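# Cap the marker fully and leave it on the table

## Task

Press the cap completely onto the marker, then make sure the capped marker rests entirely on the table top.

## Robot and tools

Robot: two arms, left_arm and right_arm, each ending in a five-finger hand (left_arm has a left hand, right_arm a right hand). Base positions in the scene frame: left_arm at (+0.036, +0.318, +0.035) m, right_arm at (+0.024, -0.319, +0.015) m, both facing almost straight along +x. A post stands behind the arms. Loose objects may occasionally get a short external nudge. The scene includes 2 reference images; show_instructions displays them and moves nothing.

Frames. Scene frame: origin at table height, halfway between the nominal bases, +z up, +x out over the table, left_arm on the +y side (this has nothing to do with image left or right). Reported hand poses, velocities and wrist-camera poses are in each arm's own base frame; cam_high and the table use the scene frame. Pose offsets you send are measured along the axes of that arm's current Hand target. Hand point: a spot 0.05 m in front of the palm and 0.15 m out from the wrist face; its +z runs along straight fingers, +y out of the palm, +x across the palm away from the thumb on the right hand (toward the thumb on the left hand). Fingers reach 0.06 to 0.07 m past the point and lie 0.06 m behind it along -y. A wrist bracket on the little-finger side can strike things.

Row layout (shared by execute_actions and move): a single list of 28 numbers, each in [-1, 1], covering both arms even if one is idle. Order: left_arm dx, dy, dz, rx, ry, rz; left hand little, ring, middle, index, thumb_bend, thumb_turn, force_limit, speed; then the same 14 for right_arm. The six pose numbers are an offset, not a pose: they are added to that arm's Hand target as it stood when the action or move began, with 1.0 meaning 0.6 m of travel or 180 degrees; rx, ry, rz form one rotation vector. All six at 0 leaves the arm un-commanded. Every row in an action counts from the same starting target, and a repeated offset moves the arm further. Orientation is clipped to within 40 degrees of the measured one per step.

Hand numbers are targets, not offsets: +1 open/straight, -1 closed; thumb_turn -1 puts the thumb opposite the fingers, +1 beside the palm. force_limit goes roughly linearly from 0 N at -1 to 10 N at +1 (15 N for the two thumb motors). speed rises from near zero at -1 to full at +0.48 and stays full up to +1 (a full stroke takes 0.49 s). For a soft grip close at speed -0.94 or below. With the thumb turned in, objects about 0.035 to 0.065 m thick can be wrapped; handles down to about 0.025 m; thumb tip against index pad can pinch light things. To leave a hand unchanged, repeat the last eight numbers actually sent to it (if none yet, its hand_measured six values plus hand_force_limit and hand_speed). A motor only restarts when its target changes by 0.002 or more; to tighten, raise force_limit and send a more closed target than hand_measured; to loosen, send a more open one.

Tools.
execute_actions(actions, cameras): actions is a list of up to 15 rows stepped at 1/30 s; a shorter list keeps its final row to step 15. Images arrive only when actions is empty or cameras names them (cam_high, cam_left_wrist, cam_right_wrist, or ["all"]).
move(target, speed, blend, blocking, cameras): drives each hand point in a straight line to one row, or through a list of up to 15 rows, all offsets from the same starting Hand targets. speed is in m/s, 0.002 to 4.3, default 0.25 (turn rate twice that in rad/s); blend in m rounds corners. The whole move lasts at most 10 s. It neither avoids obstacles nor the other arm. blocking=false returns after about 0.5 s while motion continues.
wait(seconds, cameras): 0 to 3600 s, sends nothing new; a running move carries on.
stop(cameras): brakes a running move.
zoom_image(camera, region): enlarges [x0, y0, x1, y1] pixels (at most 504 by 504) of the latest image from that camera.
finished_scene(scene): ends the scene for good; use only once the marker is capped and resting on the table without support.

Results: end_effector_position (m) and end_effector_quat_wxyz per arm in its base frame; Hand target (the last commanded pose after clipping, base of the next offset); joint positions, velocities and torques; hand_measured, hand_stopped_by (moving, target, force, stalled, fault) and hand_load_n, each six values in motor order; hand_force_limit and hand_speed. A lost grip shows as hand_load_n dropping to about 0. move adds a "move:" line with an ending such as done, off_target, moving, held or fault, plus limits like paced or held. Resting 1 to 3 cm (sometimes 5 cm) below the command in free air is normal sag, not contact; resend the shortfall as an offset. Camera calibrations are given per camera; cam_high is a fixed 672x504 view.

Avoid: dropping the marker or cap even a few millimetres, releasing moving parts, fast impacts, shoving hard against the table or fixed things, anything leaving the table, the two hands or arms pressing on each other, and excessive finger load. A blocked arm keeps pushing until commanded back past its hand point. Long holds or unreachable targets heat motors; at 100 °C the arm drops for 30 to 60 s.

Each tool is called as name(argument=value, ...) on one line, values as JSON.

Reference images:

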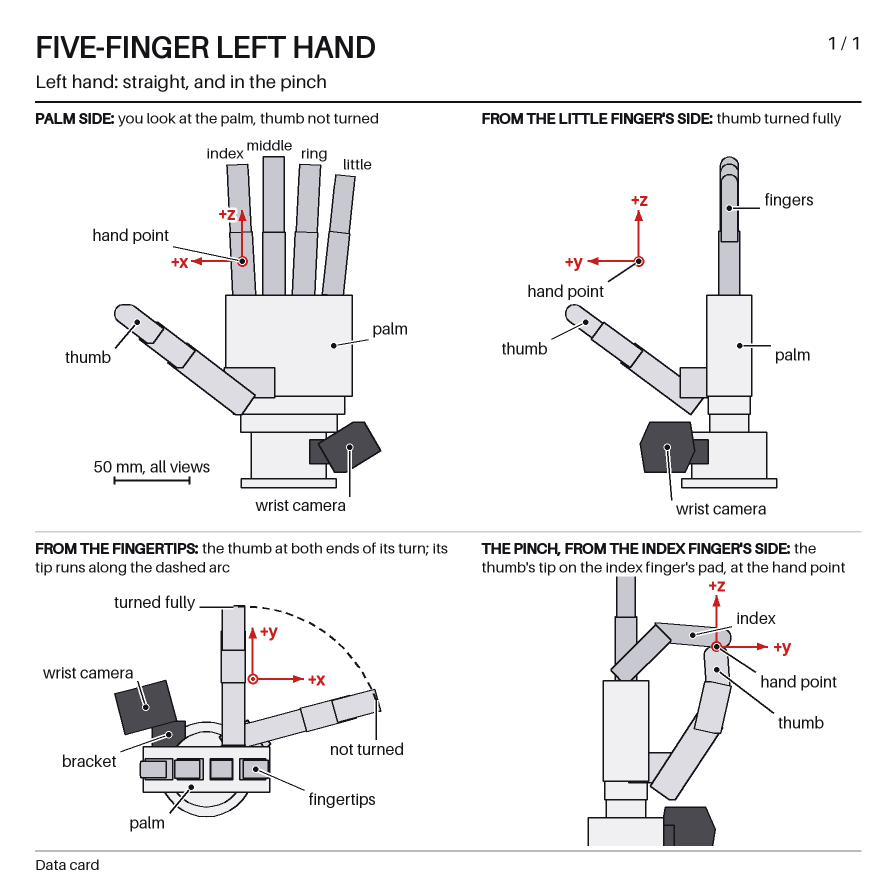

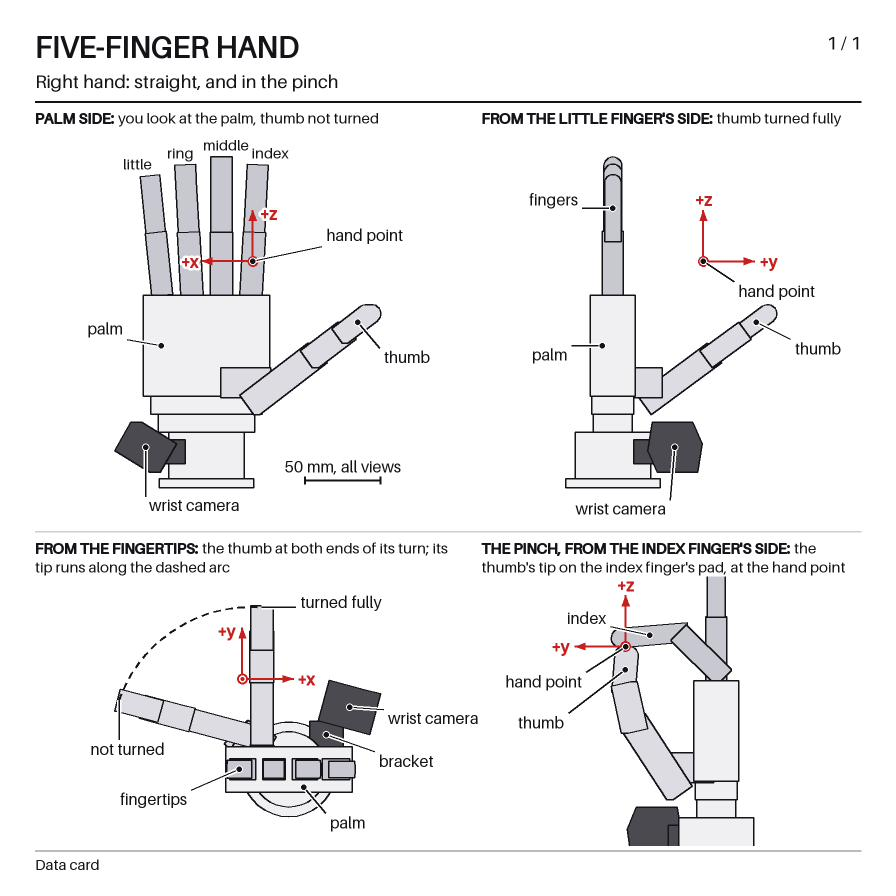

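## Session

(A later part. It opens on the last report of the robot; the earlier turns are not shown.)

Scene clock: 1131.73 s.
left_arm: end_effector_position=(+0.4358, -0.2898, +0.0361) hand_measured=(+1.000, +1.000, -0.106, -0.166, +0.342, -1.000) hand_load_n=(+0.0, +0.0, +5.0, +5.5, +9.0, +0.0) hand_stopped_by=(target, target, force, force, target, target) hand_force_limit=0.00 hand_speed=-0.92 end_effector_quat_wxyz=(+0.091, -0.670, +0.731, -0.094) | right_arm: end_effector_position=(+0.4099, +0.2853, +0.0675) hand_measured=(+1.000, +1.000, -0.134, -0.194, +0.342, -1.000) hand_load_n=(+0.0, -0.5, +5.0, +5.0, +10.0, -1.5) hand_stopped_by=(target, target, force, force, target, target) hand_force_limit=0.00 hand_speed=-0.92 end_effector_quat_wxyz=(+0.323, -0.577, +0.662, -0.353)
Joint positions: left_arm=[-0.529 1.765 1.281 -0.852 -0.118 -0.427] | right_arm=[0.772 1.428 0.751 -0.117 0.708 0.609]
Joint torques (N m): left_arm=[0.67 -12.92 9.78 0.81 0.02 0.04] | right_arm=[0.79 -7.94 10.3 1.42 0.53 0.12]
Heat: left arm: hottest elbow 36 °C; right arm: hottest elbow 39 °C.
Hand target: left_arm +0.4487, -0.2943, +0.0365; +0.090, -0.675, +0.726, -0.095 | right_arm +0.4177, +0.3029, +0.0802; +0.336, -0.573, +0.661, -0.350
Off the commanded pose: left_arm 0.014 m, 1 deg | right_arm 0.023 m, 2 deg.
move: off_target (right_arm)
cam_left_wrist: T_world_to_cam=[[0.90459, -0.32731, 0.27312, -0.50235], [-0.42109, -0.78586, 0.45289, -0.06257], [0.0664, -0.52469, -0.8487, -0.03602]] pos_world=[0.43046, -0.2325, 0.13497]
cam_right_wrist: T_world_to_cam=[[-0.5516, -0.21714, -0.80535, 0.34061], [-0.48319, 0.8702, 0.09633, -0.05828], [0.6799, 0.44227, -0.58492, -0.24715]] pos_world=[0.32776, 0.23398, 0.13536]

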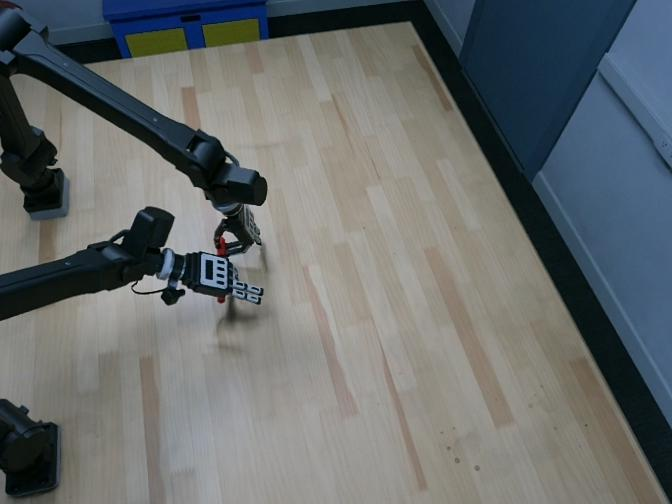

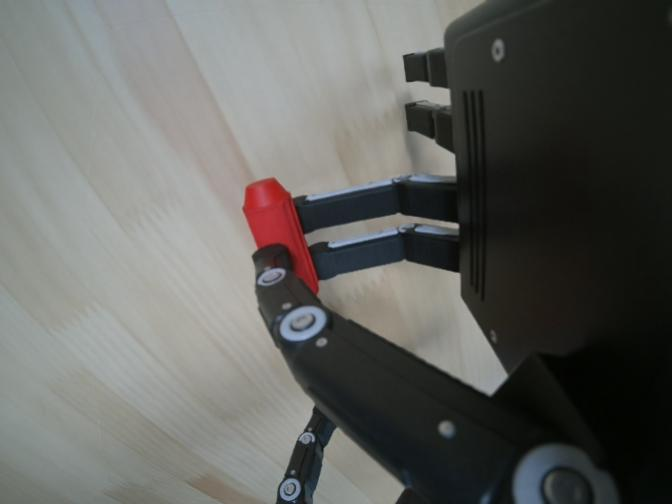

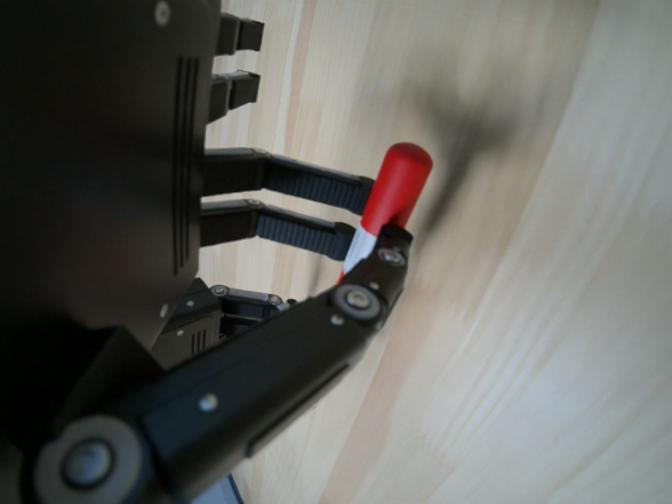

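move(target=[0,0,0,0,0,0,1,1,-0.5,-0.5,0.34,-1,0.0,-0.92,-0.02,-0.0006,0.0009,0,0,0,1,1,-0.5,-0.5,0.34,-1,0.0,-0.92], cameras=["cam_high","cam_left_wrist","cam_right_wrist"], speed=0.03)

zoom_image(camera="cam_high", region=[208, 232, 238, 272])

zoom_image(camera="cam_left_wrist", region=[220, 160, 340, 310])

Scene clock: 1137.53 s.
left_arm: end_effector_position=(+0.4365, -0.2886, +0.0359) hand_measured=(+1.000, +1.000, -0.106, -0.166, +0.342, -1.000) hand_load_n=(-0.5, +0.0, +5.0, +6.0, +9.0, +0.0) hand_stopped_by=(target, target, force, force, target, target) hand_force_limit=0.00 hand_speed=-0.92 end_effector_quat_wxyz=(-0.091, +0.671, -0.730, +0.094) | right_arm: end_effector_position=(+0.4124, +0.2963, +0.0690) hand_measured=(+1.000, +1.000, -0.134, -0.194, +0.342, -1.000) hand_load_n=(+0.0, +0.5, +5.5, +5.0, +10.0, -2.0) hand_stopped_by=(target, target, force, force, target, target) hand_force_limit=0.00 hand_speed=-0.92 end_effector_quat_wxyz=(+0.323, -0.577, +0.662, -0.354)
Joint positions: left_arm=[-0.526 1.765 1.281 -0.852 -0.118 -0.427] | right_arm=[0.788 1.45 0.779 -0.133 0.721 0.623]
Joint torques (N m): left_arm=[0.32 -13.04 9.73 0.76 0.01 0.03] | right_arm=[1.08 -8.23 10.37 1.44 0.53 0.13]
Heat: left arm: hottest elbow 36 °C; right arm: hottest elbow 39 °C.
Hand target: left_arm +0.4487, -0.2943, +0.0364; -0.090, +0.675, -0.726, +0.095 | right_arm +0.4198, +0.3147, +0.0809; +0.337, -0.572, +0.661, -0.350
Off the commanded pose: left_arm 0.013 m, 1 deg | right_arm 0.023 m, 2 deg.
move: off_target (right_arm)
cam_left_wrist: T_world_to_cam=[[0.90555, -0.32495, 0.27276, -0.5023], [-0.41884, -0.78708, 0.45286, -0.06261], [0.06752, -0.52433, -0.84883, -0.03604]] pos_world=[0.43107, -0.2314, 0.13477]
cam_right_wrist: T_world_to_cam=[[-0.5505, -0.21761, -0.80597, 0.34523], [-0.48289, 0.87054, 0.09478, -0.06685], [0.68101, 0.44137, -0.58432, -0.25298]] pos_world=[0.33005, 0.24498, 0.13676]

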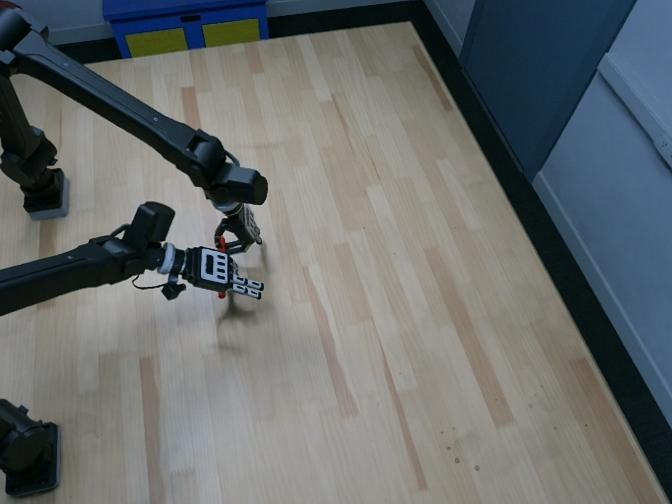

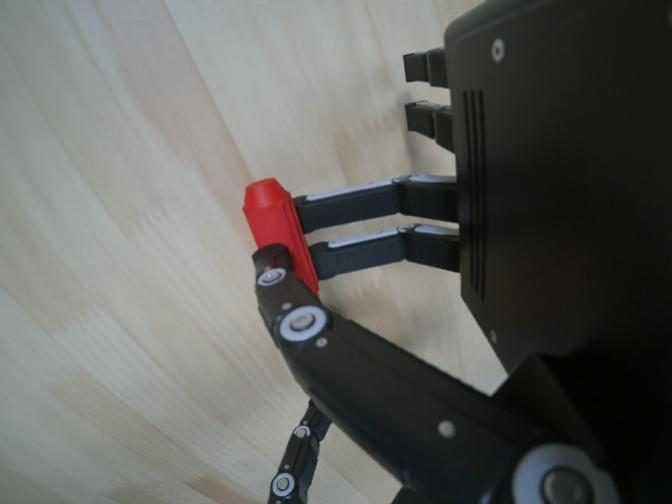

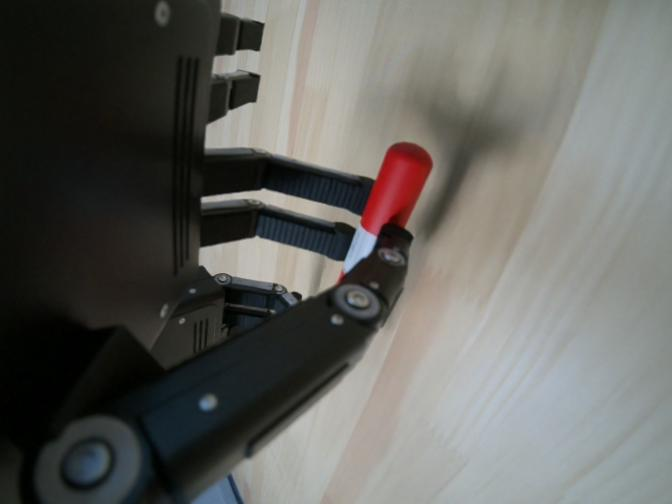

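Scaled by 12.600 from the camera's image (finer frame: 960x720).

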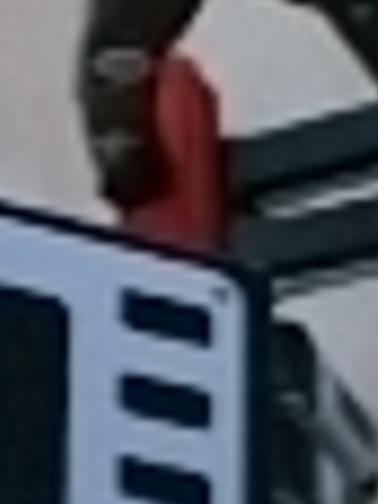

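Scaled by 3.360 from the camera's image (finer frame: 960x720).

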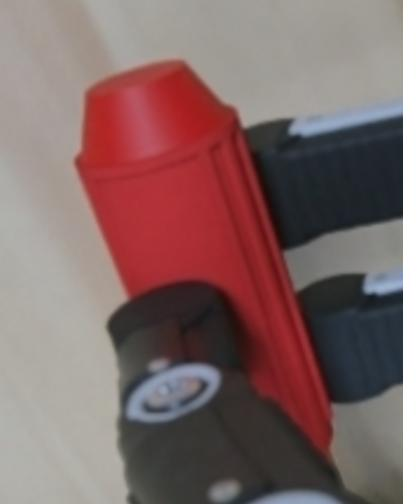

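move(target=[0,0,0,0,0,0,1,1,-0.5,-0.5,0.34,-1,0.0,-0.92,-0.0167,0.0018,0.0013,0,0,0,1,1,-0.5,-0.5,0.34,-1,0.0,-0.92], cameras=["cam_high","cam_left_wrist","cam_right_wrist"], speed=0.03)

zoom_image(camera="cam_high", region=[208, 232, 238, 272])

zoom_image(camera="cam_left_wrist", region=[220, 160, 340, 310])

zoom_image(camera="cam_right_wrist", region=[320, 120, 440, 300])

Scene clock: 1150.13 s.
left_arm: end_effector_position=(+0.4373, -0.2869, +0.0345) hand_measured=(+1.000, +1.000, -0.106, -0.166, +0.342, -1.000) hand_load_n=(+0.0, +0.0, +5.0, +6.0, +9.0, +0.0) hand_stopped_by=(target, target, force, force, target, target) hand_force_limit=0.00 hand_speed=-0.92 end_effector_quat_wxyz=(-0.092, +0.672, -0.729, +0.092) | right_arm: end_effector_position=(+0.4140, +0.3072, +0.0688) hand_measured=(+1.000, +1.000, -0.134, -0.194, +0.342, -1.000) hand_load_n=(+0.0, +0.0, +5.5, +5.0, +10.0, -2.0) hand_stopped_by=(target, target, force, force, target, target) hand_force_limit=0.00 hand_speed=-0.92 end_effector_quat_wxyz=(+0.324, -0.576, +0.661, -0.354)
Joint positions: left_arm=[-0.523 1.768 1.281 -0.852 -0.119 -0.427] | right_arm=[0.804 1.472 0.803 -0.143 0.731 0.638]
Joint torques (N m): left_arm=[0.15 -13.1 9.74 0.8 0.09 0.03] | right_arm=[0.73 -8.53 10.35 1.43 0.52 0.11]
Heat: left arm: hottest elbow 36 °C; right arm: hottest elbow 40 °C.
Hand target: left_arm +0.4487, -0.2942, +0.0363; -0.090, +0.675, -0.726, +0.095 | right_arm +0.4211, +0.3248, +0.0800; +0.337, -0.572, +0.661, -0.350
Off the commanded pose: left_arm 0.014 m, 1 deg | right_arm 0.022 m, 2 deg.
move: off_target (right_arm)
cam_left_wrist: T_world_to_cam=[[0.90706, -0.32257, 0.27054, -0.50206], [-0.41548, -0.78968, 0.45143, -0.06248], [0.06802, -0.52188, -0.8503, -0.03584]] pos_world=[0.43188, -0.22999, 0.13356]
cam_right_wrist: T_world_to_cam=[[-0.54923, -0.21664, -0.8071, 0.3477], [-0.4838, 0.86992, 0.09572, -0.07511], [0.68138, 0.44305, -0.5826, -0.2598]] pos_world=[0.33165, 0.25578, 0.13646]

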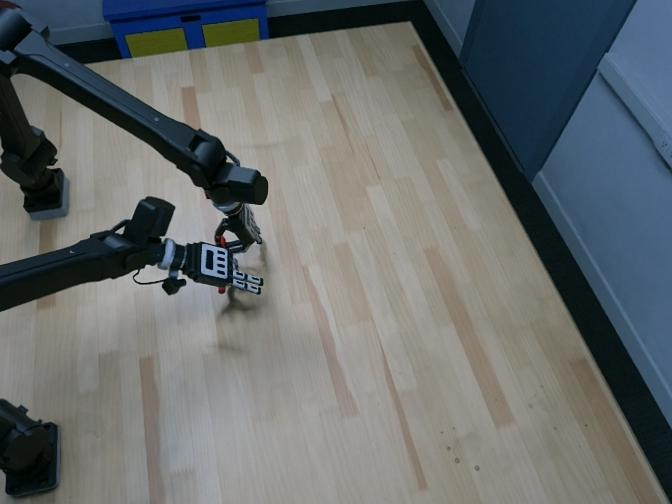

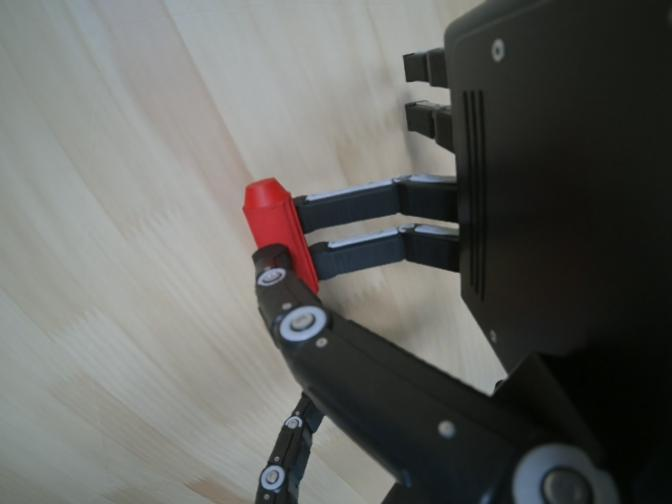

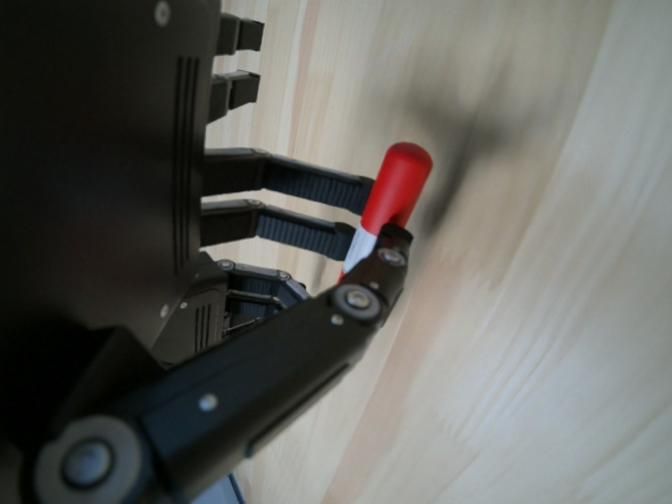

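Scaled by 12.600 from the camera's image (finer frame: 960x720).

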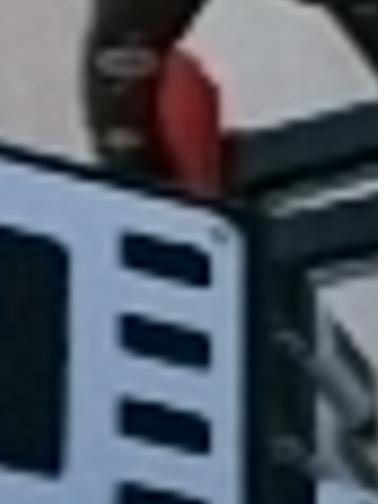

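Scaled by 3.360 from the camera's image (finer frame: 960x720).

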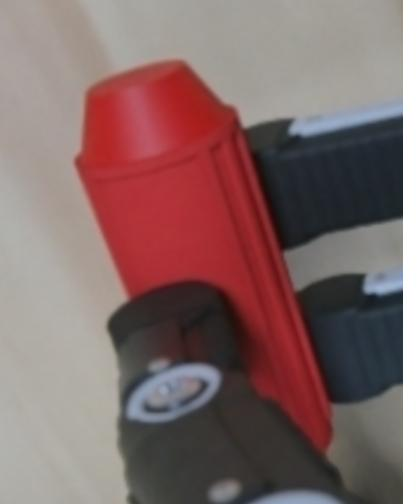

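Scaled by 2.800 from the camera's image (finer frame: 960x720).

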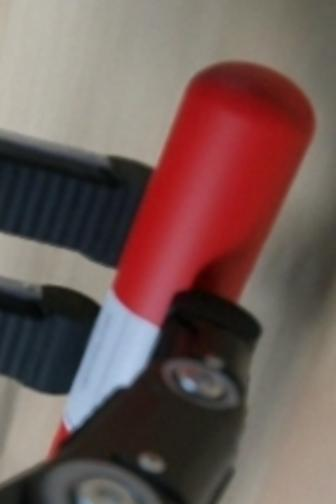

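move(target=[0,0,0,0,0,0,1,1,-0.5,-0.5,0.34,-1,0.0,-0.92,-0.0167,-0.0012,-0.0015,0,0,0,1,1,-0.5,-0.5,0.34,-1,0.0,-0.92], cameras=["cam_high","cam_left_wrist","cam_right_wrist"], speed=0.03)

zoom_image(camera="cam_left_wrist", region=[220, 160, 340, 310])

zoom_image(camera="cam_right_wrist", region=[320, 120, 440, 300])

Scene clock: 1163.80 s.
left_arm: end_effector_position=(+0.4373, -0.2869, +0.0345) hand_measured=(+1.000, +1.000, -0.106, -0.166, +0.342, -1.000) hand_load_n=(+0.0, +0.0, +5.5, +5.5, +9.0, +0.0) hand_stopped_by=(target, target, force, force, target, target) hand_force_limit=0.00 hand_speed=-0.92 end_effector_quat_wxyz=(-0.092, +0.672, -0.729, +0.092) | right_arm: end_effector_position=(+0.4148, +0.3159, +0.0695) hand_measured=(+1.000, +1.000, -0.134, -0.194, +0.342, -1.000) hand_load_n=(+0.0, +0.0, +5.0, +4.5, +10.0, -2.0) hand_stopped_by=(target, target, force, force, target, target) hand_force_limit=0.00 hand_speed=-0.92 end_effector_quat_wxyz=(+0.323, -0.577, +0.661, -0.354)
Joint positions: left_arm=[-0.523 1.768 1.281 -0.852 -0.119 -0.427] | right_arm=[0.818 1.488 0.827 -0.162 0.742 0.651]
Joint torques (N m): left_arm=[0.09 -13.27 9.76 0.81 0.09 0.02] | right_arm=[1.03 -8.88 10.37 1.4 0.52 0.14]
Heat: left arm: hottest elbow 36 °C; right arm: hottest elbow 39 °C.
Hand target: left_arm +0.4487, -0.2942, +0.0363; -0.090, +0.675, -0.726, +0.095 | right_arm +0.4220, +0.3348, +0.0817; +0.337, -0.572, +0.661, -0.350
Off the commanded pose: left_arm 0.014 m, 1 deg | right_arm 0.023 m, 2 deg.
move: off_target (right_arm)
cam_left_wrist: T_world_to_cam=[[0.90706, -0.32257, 0.27054, -0.50206], [-0.41548, -0.78968, 0.45143, -0.06248], [0.06802, -0.52188, -0.8503, -0.03584]] pos_world=[0.43188, -0.22999, 0.13356]
cam_right_wrist: T_world_to_cam=[[-0.5506, -0.21906, -0.80551, 0.35174], [-0.48311, 0.87055, 0.09348, -0.0826], [0.68076, 0.44062, -0.58516, -0.26264]] pos_world=[0.33255, 0.26468, 0.13736]

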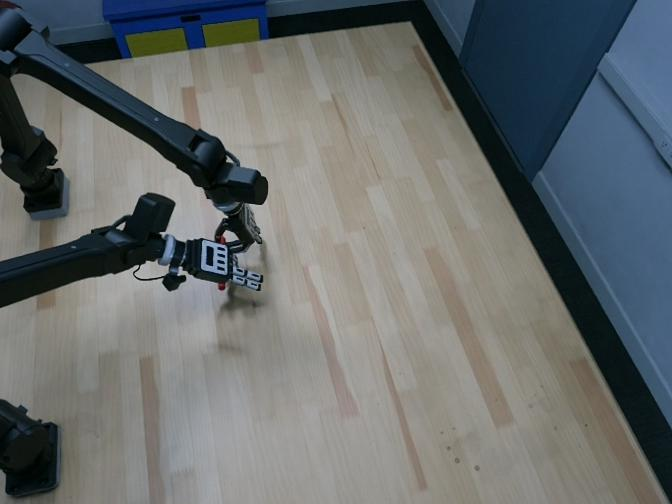

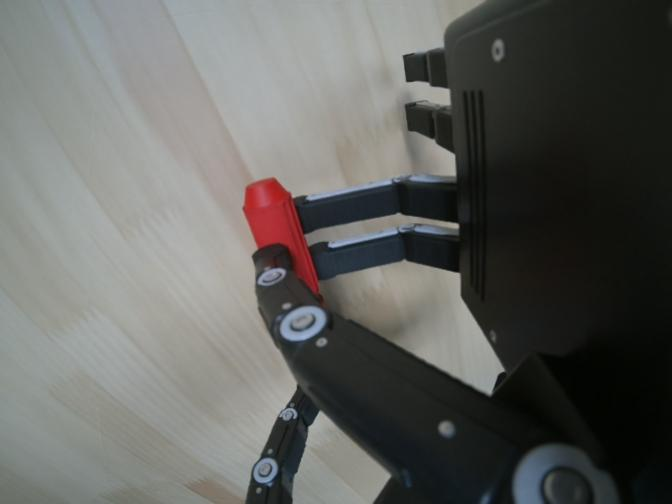

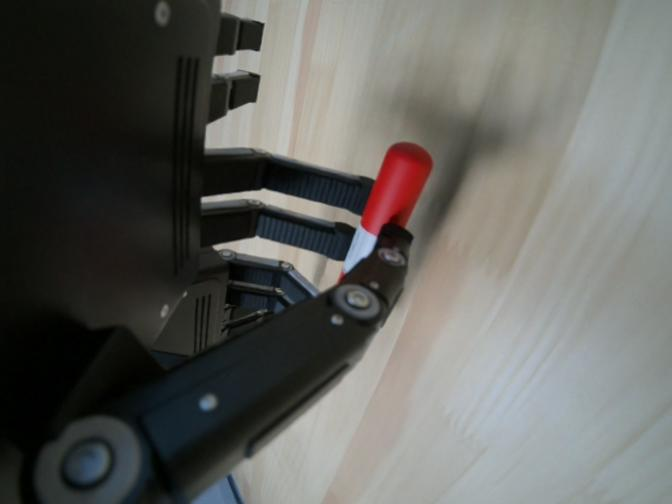

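Scaled by 3.360 from the camera's image (finer frame: 960x720).

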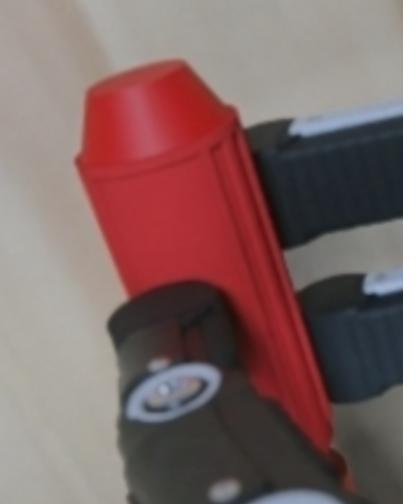

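Scaled by 2.800 from the camera's image (finer frame: 960x720).

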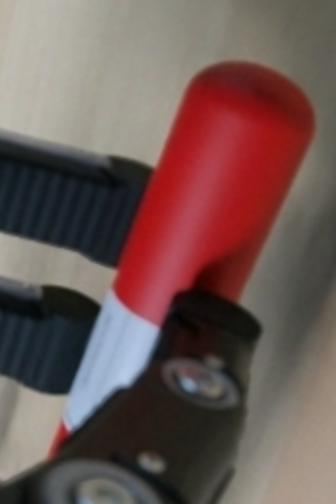

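zoom_image(camera="cam_left_wrist", region=[290, 260, 350, 330])

execute_actions(actions=[], cameras=[])

Scaled by 7.200 from the camera's image (finer frame: 960x720).

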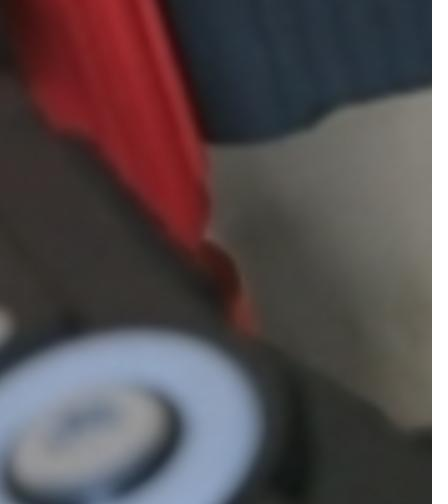

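Scene clock: 1171.93 s.
left_arm: end_effector_position=(+0.4373, -0.2869, +0.0345) hand_measured=(+1.000, +1.000, -0.106, -0.166, +0.342, -1.000) hand_load_n=(+0.0, +0.0, +5.0, +5.5, +9.0, -0.5) hand_stopped_by=(target, target, force, force, target, target) hand_force_limit=0.00 hand_speed=-0.92 end_effector_quat_wxyz=(-0.092, +0.672, -0.729, +0.092) | right_arm: end_effector_position=(+0.4148, +0.3159, +0.0695) hand_measured=(+1.000, +1.000, -0.134, -0.194, +0.342, -1.000) hand_load_n=(+0.0, +0.0, +5.5, +4.5, +10.0, -2.0) hand_stopped_by=(target, target, force, force, target, target) hand_force_limit=0.00 hand_speed=-0.92 end_effector_quat_wxyz=(+0.323, -0.577, +0.661, -0.354)
Joint positions: left_arm=[-0.523 1.768 1.281 -0.852 -0.119 -0.427] | right_arm=[0.818 1.488 0.827 -0.162 0.742 0.651]
Joint velocities: within noise
Joint torques (N m): left_arm=[0.21 -13.33 9.74 0.79 0.09 0.02] | right_arm=[0.85 -8.82 10.43 1.43 0.52 0.14]
Motor temperatures (°C): left_arm=[26 30 36 26 24 24] | right_arm=[26 27 40 24 28 25]
Heat: left arm: hottest elbow 36 °C; right arm: hottest elbow 40 °C.
Hand target: left_arm +0.4487, -0.2942, +0.0363; -0.090, +0.675, -0.726, +0.095 | right_arm +0.4220, +0.3348, +0.0817; +0.337, -0.572, +0.661, -0.350
Off the commanded pose: left_arm 0.014 m, 1 deg | right_arm 0.023 m, 2 deg.
No camera images: "cameras" was empty.

move(target=[0,0,0,0,0,0,1,1,-0.5,-0.5,0.34,-1,0.0,-0.92,-0.0092,-0.0003,0.0003,0,0,0,1,1,-0.5,-0.5,0.34,-1,0.0,-0.92], cameras=["cam_high","cam_left_wrist","cam_right_wrist"], speed=0.02)

zoom_image(camera="cam_left_wrist", region=[290, 260, 350, 330])

zoom_image(camera="cam_left_wrist", region=[220, 160, 340, 310])

zoom_image(camera="cam_right_wrist", region=[320, 120, 440, 300])

Scene clock: 1177.43 s.
left_arm: end_effector_position=(+0.4381, -0.2857, +0.0345) hand_measured=(+1.000, +1.000, -0.106, -0.166, +0.342, -1.000) hand_load_n=(+0.0, +0.0, +5.5, +6.0, +8.5, +0.0) hand_stopped_by=(target, target, force, force, target, target) hand_force_limit=0.00 hand_speed=-0.92 end_effector_quat_wxyz=(-0.093, +0.672, -0.729, +0.092) | right_arm: end_effector_position=(+0.4159, +0.3179, +0.0694) hand_measured=(+1.000, +1.000, -0.134, -0.194, +0.342, -1.000) hand_load_n=(+0.0, -0.5, +5.5, +4.0, +10.0, -2.5) hand_stopped_by=(target, target, force, force, target, target) hand_force_limit=0.00 hand_speed=-0.92 end_effector_quat_wxyz=(+0.320, -0.578, +0.661, -0.356)
Joint positions: left_arm=[-0.521 1.768 1.281 -0.852 -0.121 -0.427] | right_arm=[0.821 1.496 0.838 -0.172 0.748 0.654]
Joint torques (N m): left_arm=[0.03 -13.22 9.74 0.83 0.18 0.02] | right_arm=[1.2 -9 10.62 1.54 0.45 0.18]
Heat: left arm: hottest elbow 36 °C; right arm: hottest elbow 40 °C.
Hand target: left_arm +0.4487, -0.2942, +0.0363; -0.090, +0.675, -0.726, +0.095 | right_arm +0.4228, +0.3402, +0.0819; +0.337, -0.572, +0.661, -0.350
Off the commanded pose: left_arm 0.014 m, 1 deg | right_arm 0.027 m, 2 deg.
move: off_target (right_arm)
cam_left_wrist: T_world_to_cam=[[0.90758, -0.32084, 0.27086, -0.50207], [-0.41401, -0.79135, 0.44984, -0.06228], [0.07002, -0.52041, -0.85104, -0.03578]] pos_world=[0.43238, -0.22899, 0.13356]
cam_right_wrist: T_world_to_cam=[[-0.55227, -0.22304, -0.80327, 0.35452], [-0.48094, 0.87228, 0.08846, -0.08501], [0.68095, 0.43518, -0.58901, -0.26236]] pos_world=[0.33356, 0.2674, 0.13776]

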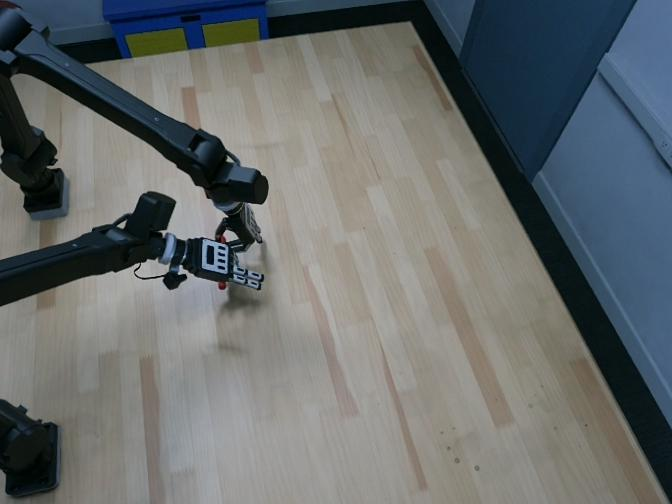

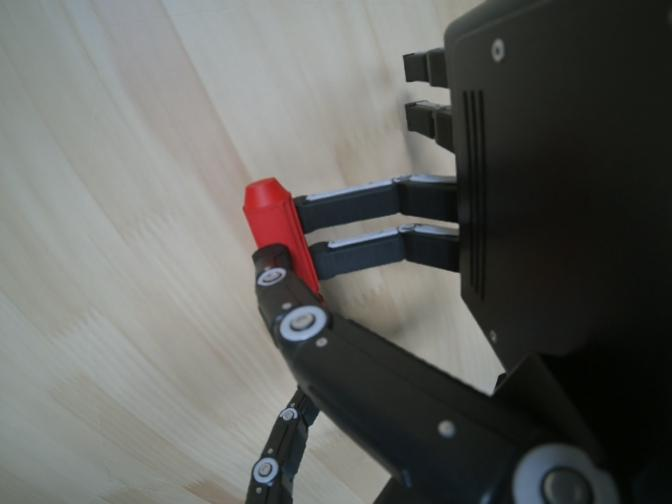

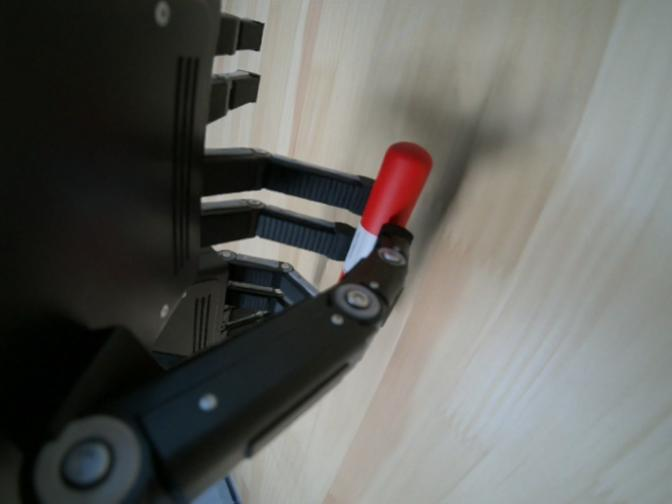

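Scaled by 7.200 from the camera's image (finer frame: 960x720).

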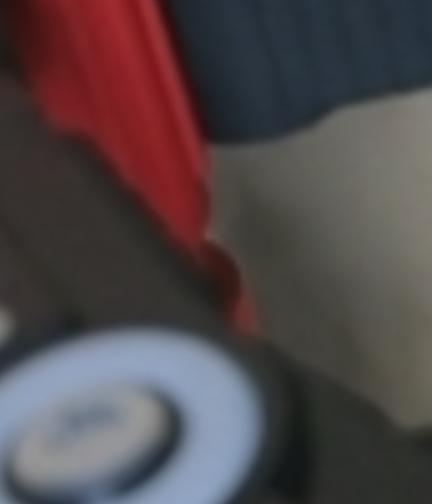

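Scaled by 3.360 from the camera's image (finer frame: 960x720).

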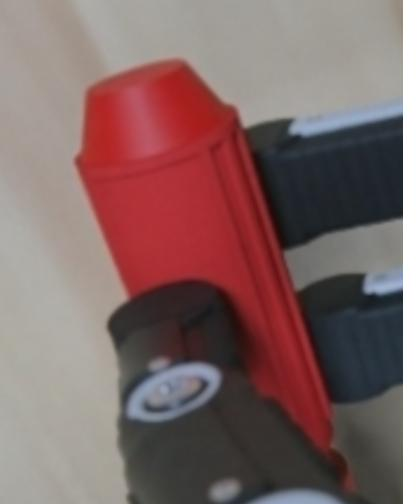

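Scaled by 2.800 from the camera's image (finer frame: 960x720).

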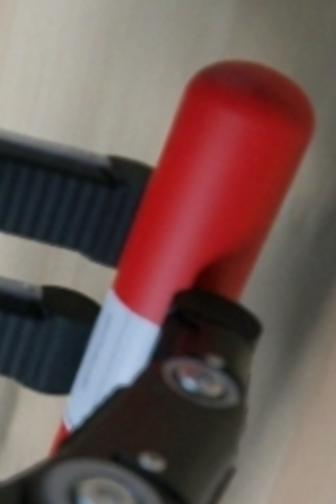

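move(target=[0,0,0,0,0,0,1,1,-0.7,-0.7,0.34,-1,0.4,-0.92,0,0,0,0,0.0033,-0.0054,1,1,-0.7,-0.7,0.34,-1,0.4,-0.92], cameras=["cam_left_wrist","cam_right_wrist"], speed=0.02)

zoom_image(camera="cam_left_wrist", region=[290, 260, 350, 330])

Scene clock: 1189.63 s.
left_arm: end_effector_position=(+0.4380, -0.2858, +0.0345) hand_measured=(+1.000, +1.000, -0.118, -0.178, +0.342, -1.000) hand_load_n=(+0.0, +0.0, +7.5, +7.0, +12.0, +0.0) hand_stopped_by=(target, target, force, force, target, target) hand_force_limit=0.40 hand_speed=-0.92 end_effector_quat_wxyz=(-0.093, +0.672, -0.729, +0.092) | right_arm: end_effector_position=(+0.4162, +0.3193, +0.0698) hand_measured=(+1.000, +1.000, -0.148, -0.222, +0.344, -1.000) hand_load_n=(+0.0, +0.0, +6.0, +6.5, +13.5, -2.5) hand_stopped_by=(target, target, force, force, target, target) hand_force_limit=0.40 hand_speed=-0.92 end_effector_quat_wxyz=(+0.316, -0.579, +0.660, -0.360)
Joint positions: left_arm=[-0.521 1.768 1.281 -0.852 -0.121 -0.427] | right_arm=[0.826 1.503 0.849 -0.188 0.759 0.654]
Joint torques (N m): left_arm=[-0.15 -13.33 9.72 0.79 0.16 0.03] | right_arm=[1.32 -8.82 10.56 1.47 0.5 0.11]
Heat: left arm: hottest elbow 36 °C; right arm: hottest elbow 40 °C.
Hand target: left_arm +0.4487, -0.2942, +0.0364; -0.090, +0.675, -0.726, +0.095 | right_arm +0.4227, +0.3401, +0.0817; +0.330, -0.576, +0.658, -0.356
Off the commanded pose: left_arm 0.014 m, 1 deg | right_arm 0.025 m, 2 deg.
move: off_target (right_arm)
cam_left_wrist: T_world_to_cam=[[0.90759, -0.32086, 0.2708, -0.50207], [-0.41402, -0.79117, 0.45016, -0.06228], [0.06981, -0.52068, -0.85089, -0.03577]] pos_world=[0.43238, -0.22899, 0.13356]
cam_right_wrist: T_world_to_cam=[[-0.55387, -0.23149, -0.79978, 0.35844], [-0.47877, 0.87443, 0.07846, -0.087], [0.68119, 0.42636, -0.59515, -0.25982]] pos_world=[0.33386, 0.26982, 0.13886]

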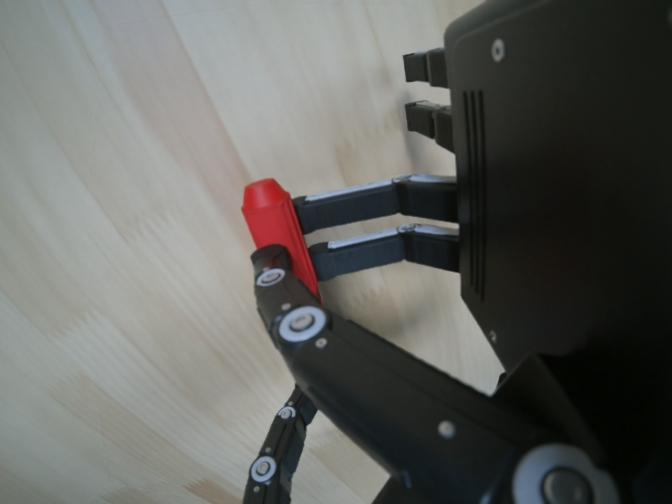

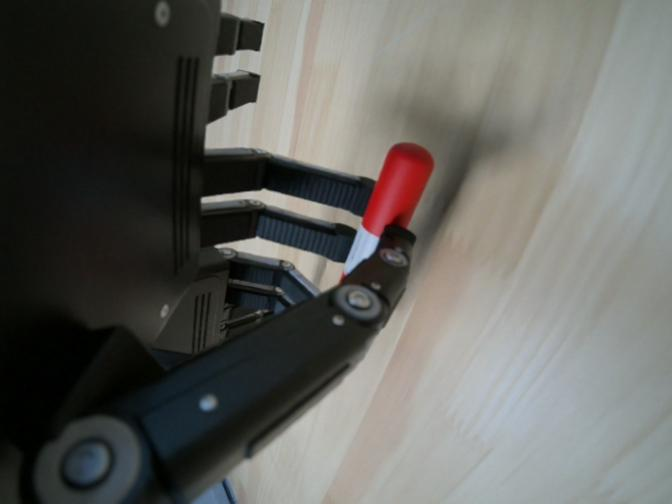

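Scaled by 7.200 from the camera's image (finer frame: 960x720).

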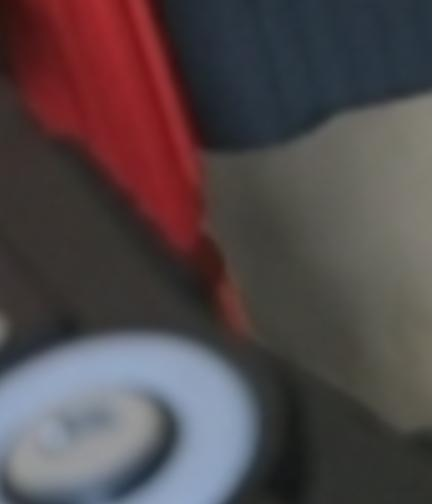

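move(target=[0.0083,0,0,0,0,0,1,1,-0.7,-0.7,0.34,-1,0.4,-0.92,-0.0133,0.0002,0.0005,0,0,0,1,1,-0.7,-0.7,0.34,-1,0.4,-0.92], cameras=["cam_left_wrist","cam_right_wrist"], speed=0.02)

zoom_image(camera="cam_left_wrist", region=[290, 260, 350, 330])

Scene clock: 1201.90 s.
left_arm: end_effector_position=(+0.4381, -0.2845, +0.0320) hand_measured=(+1.000, +1.000, -0.118, -0.178, +0.342, -1.000) hand_load_n=(+0.0, +0.0, +8.0, +7.0, +11.5, +0.0) hand_stopped_by=(target, target, force, force, target, target) hand_force_limit=0.40 hand_speed=-0.92 end_effector_quat_wxyz=(-0.094, +0.673, -0.729, +0.087) | right_arm: end_effector_position=(+0.4168, +0.3219, +0.0677) hand_measured=(+1.000, +1.000, -0.148, -0.222, +0.344, -1.000) hand_load_n=(+0.0, +0.0, +6.0, +6.5, +14.0, -3.0) hand_stopped_by=(target, target, force, force, target, target) hand_force_limit=0.40 hand_speed=-0.92 end_effector_quat_wxyz=(+0.309, -0.582, +0.658, -0.365)
Joint positions: left_arm=[-0.521 1.774 1.284 -0.856 -0.127 -0.427] | right_arm=[0.832 1.517 0.864 -0.203 0.769 0.655]
Joint torques (N m): left_arm=[-0.85 -13.45 10.04 0.81 0.32 -0.06] | right_arm=[1.32 -9.29 10.99 1.55 0.37 0.19]
Heat: left arm: hottest elbow 37 °C; right arm: hottest elbow 41 °C.
Hand target: left_arm +0.4483, -0.2992, +0.0364; -0.090, +0.675, -0.726, +0.095 | right_arm +0.4239, +0.3481, +0.0818; +0.330, -0.576, +0.658, -0.356
Off the commanded pose: left_arm 0.018 m, 1 deg | right_arm 0.030 m, 3 deg.
move: off_target (left_arm, right_arm)
cam_left_wrist: T_world_to_cam=[[0.90904, -0.32199, 0.26451, -0.50183], [-0.41125, -0.79556, 0.44492, -0.06244], [0.06717, -0.51323, -0.85562, -0.03375]] pos_world=[0.43278, -0.22858, 0.13164]
cam_right_wrist: T_world_to_cam=[[-0.55774, -0.24383, -0.79339, 0.36288], [-0.47761, 0.87605, 0.06651, -0.08894], [0.67884, 0.41603, -0.60506, -0.25758]] pos_world=[0.33477, 0.27355, 0.13797]

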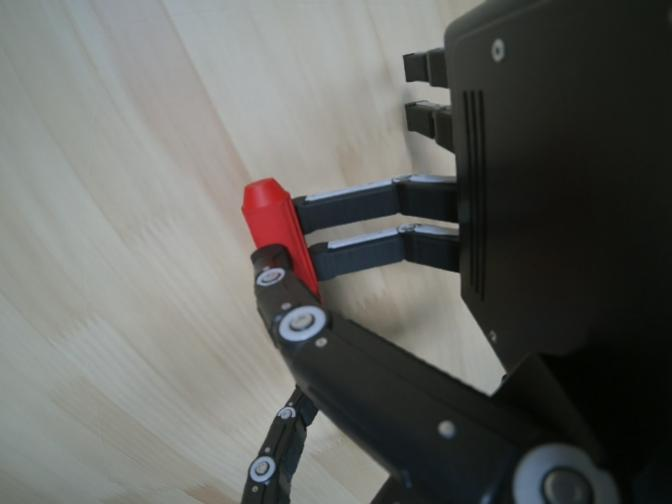

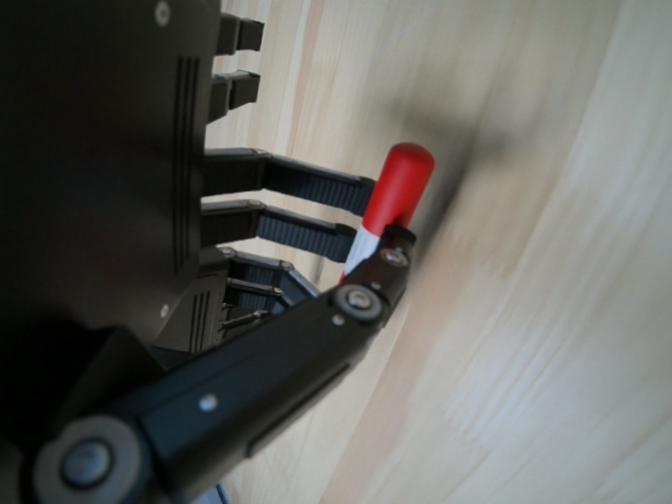

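Scaled by 7.200 from the camera's image (finer frame: 960x720).

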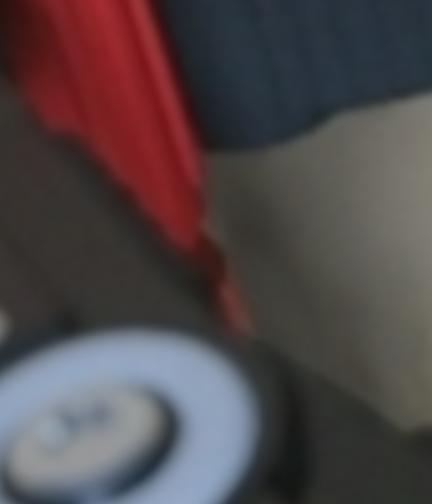

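move(target=[0.012,0,0,0,0,0,1,1,-0.7,-0.7,0.34,-1,0.4,-0.92,-0.0167,-0.0004,0.0004,0,0,0,1,1,-0.7,-0.7,0.34,-1,0.4,-0.92], cameras=["cam_left_wrist","cam_right_wrist"], speed=0.02)

zoom_image(camera="cam_left_wrist", region=[290, 260, 350, 330])

zoom_image(camera="cam_right_wrist", region=[320, 120, 440, 300])

Scene clock: 1214.27 s.
left_arm: end_effector_position=(+0.4394, -0.2833, +0.0301) hand_measured=(+1.000, +1.000, -0.118, -0.178, +0.342, -1.000) hand_load_n=(+0.0, +0.0, +8.5, +6.5, +11.5, +0.0) hand_stopped_by=(target, target, force, force, target, target) hand_force_limit=0.40 hand_speed=-0.92 end_effector_quat_wxyz=(-0.097, +0.673, -0.729, +0.082) | right_arm: end_effector_position=(+0.4182, +0.3247, +0.0657) hand_measured=(+1.000, +1.000, -0.148, -0.222, +0.344, -1.000) hand_load_n=(+0.0, +0.0, +6.0, +6.0, +14.5, -3.5) hand_stopped_by=(target, target, force, force, target, target) hand_force_limit=0.40 hand_speed=-0.92 end_effector_quat_wxyz=(+0.302, -0.584, +0.657, -0.369)
Joint positions: left_arm=[-0.521 1.782 1.291 -0.863 -0.135 -0.427] | right_arm=[0.838 1.534 0.883 -0.224 0.781 0.659]
Joint torques (N m): left_arm=[-1.96 -13.63 10.29 0.88 0.6 -0.16] | right_arm=[1.85 -9.11 11.32 1.77 0.22 0.27]
Heat: left arm: hottest elbow 38 °C; right arm: hottest elbow 41 °C.
Hand target: left_arm +0.4479, -0.3064, +0.0365; -0.090, +0.675, -0.726, +0.095 | right_arm +0.4255, +0.3579, +0.0820; +0.330, -0.576, +0.658, -0.356
Off the commanded pose: left_arm 0.025 m, 2 deg | right_arm 0.038 m, 4 deg.
move: off_target (left_arm, right_arm)
cam_left_wrist: T_world_to_cam=[[0.91038, -0.32322, 0.25835, -0.50277], [-0.40851, -0.8014, 0.43689, -0.06265], [0.06583, -0.50328, -0.86162, -0.03129]] pos_world=[0.43418, -0.22846, 0.13031]
cam_right_wrist: T_world_to_cam=[[-0.56285, -0.25443, -0.78643, 0.36785], [-0.4734, 0.87916, 0.05438, -0.09261], [0.67756, 0.4029, -0.61528, -0.25559]] pos_world=[0.33638, 0.27799, 0.13707]

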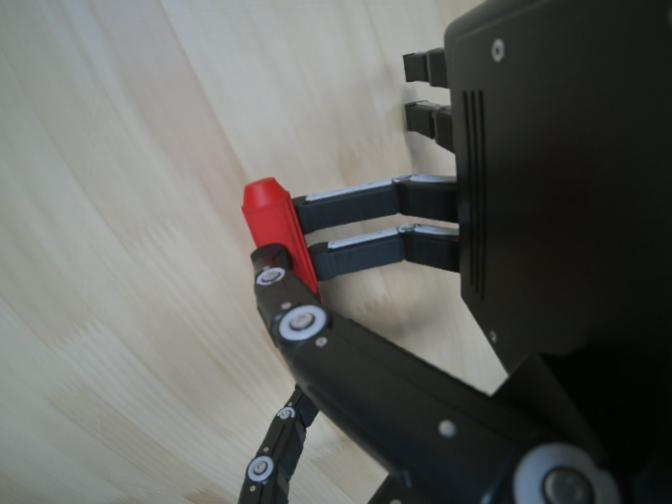

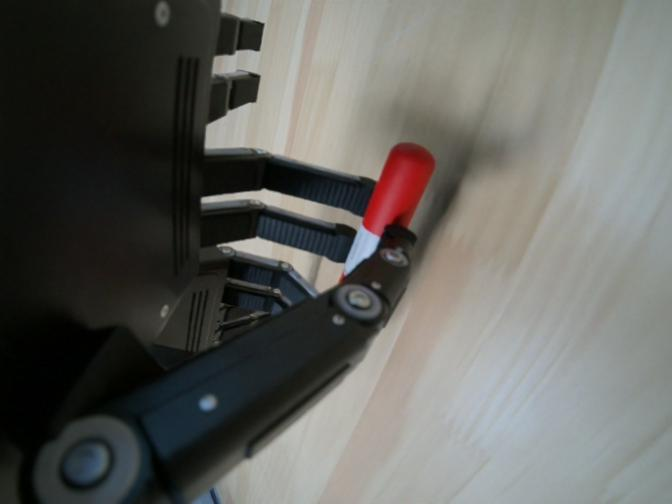

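Scaled by 7.200 from the camera's image (finer frame: 960x720).

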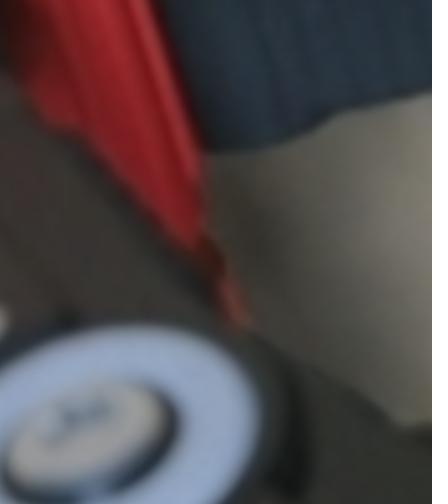

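Scaled by 2.800 from the camera's image (finer frame: 960x720).

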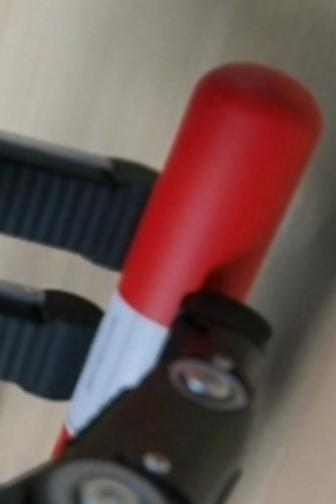

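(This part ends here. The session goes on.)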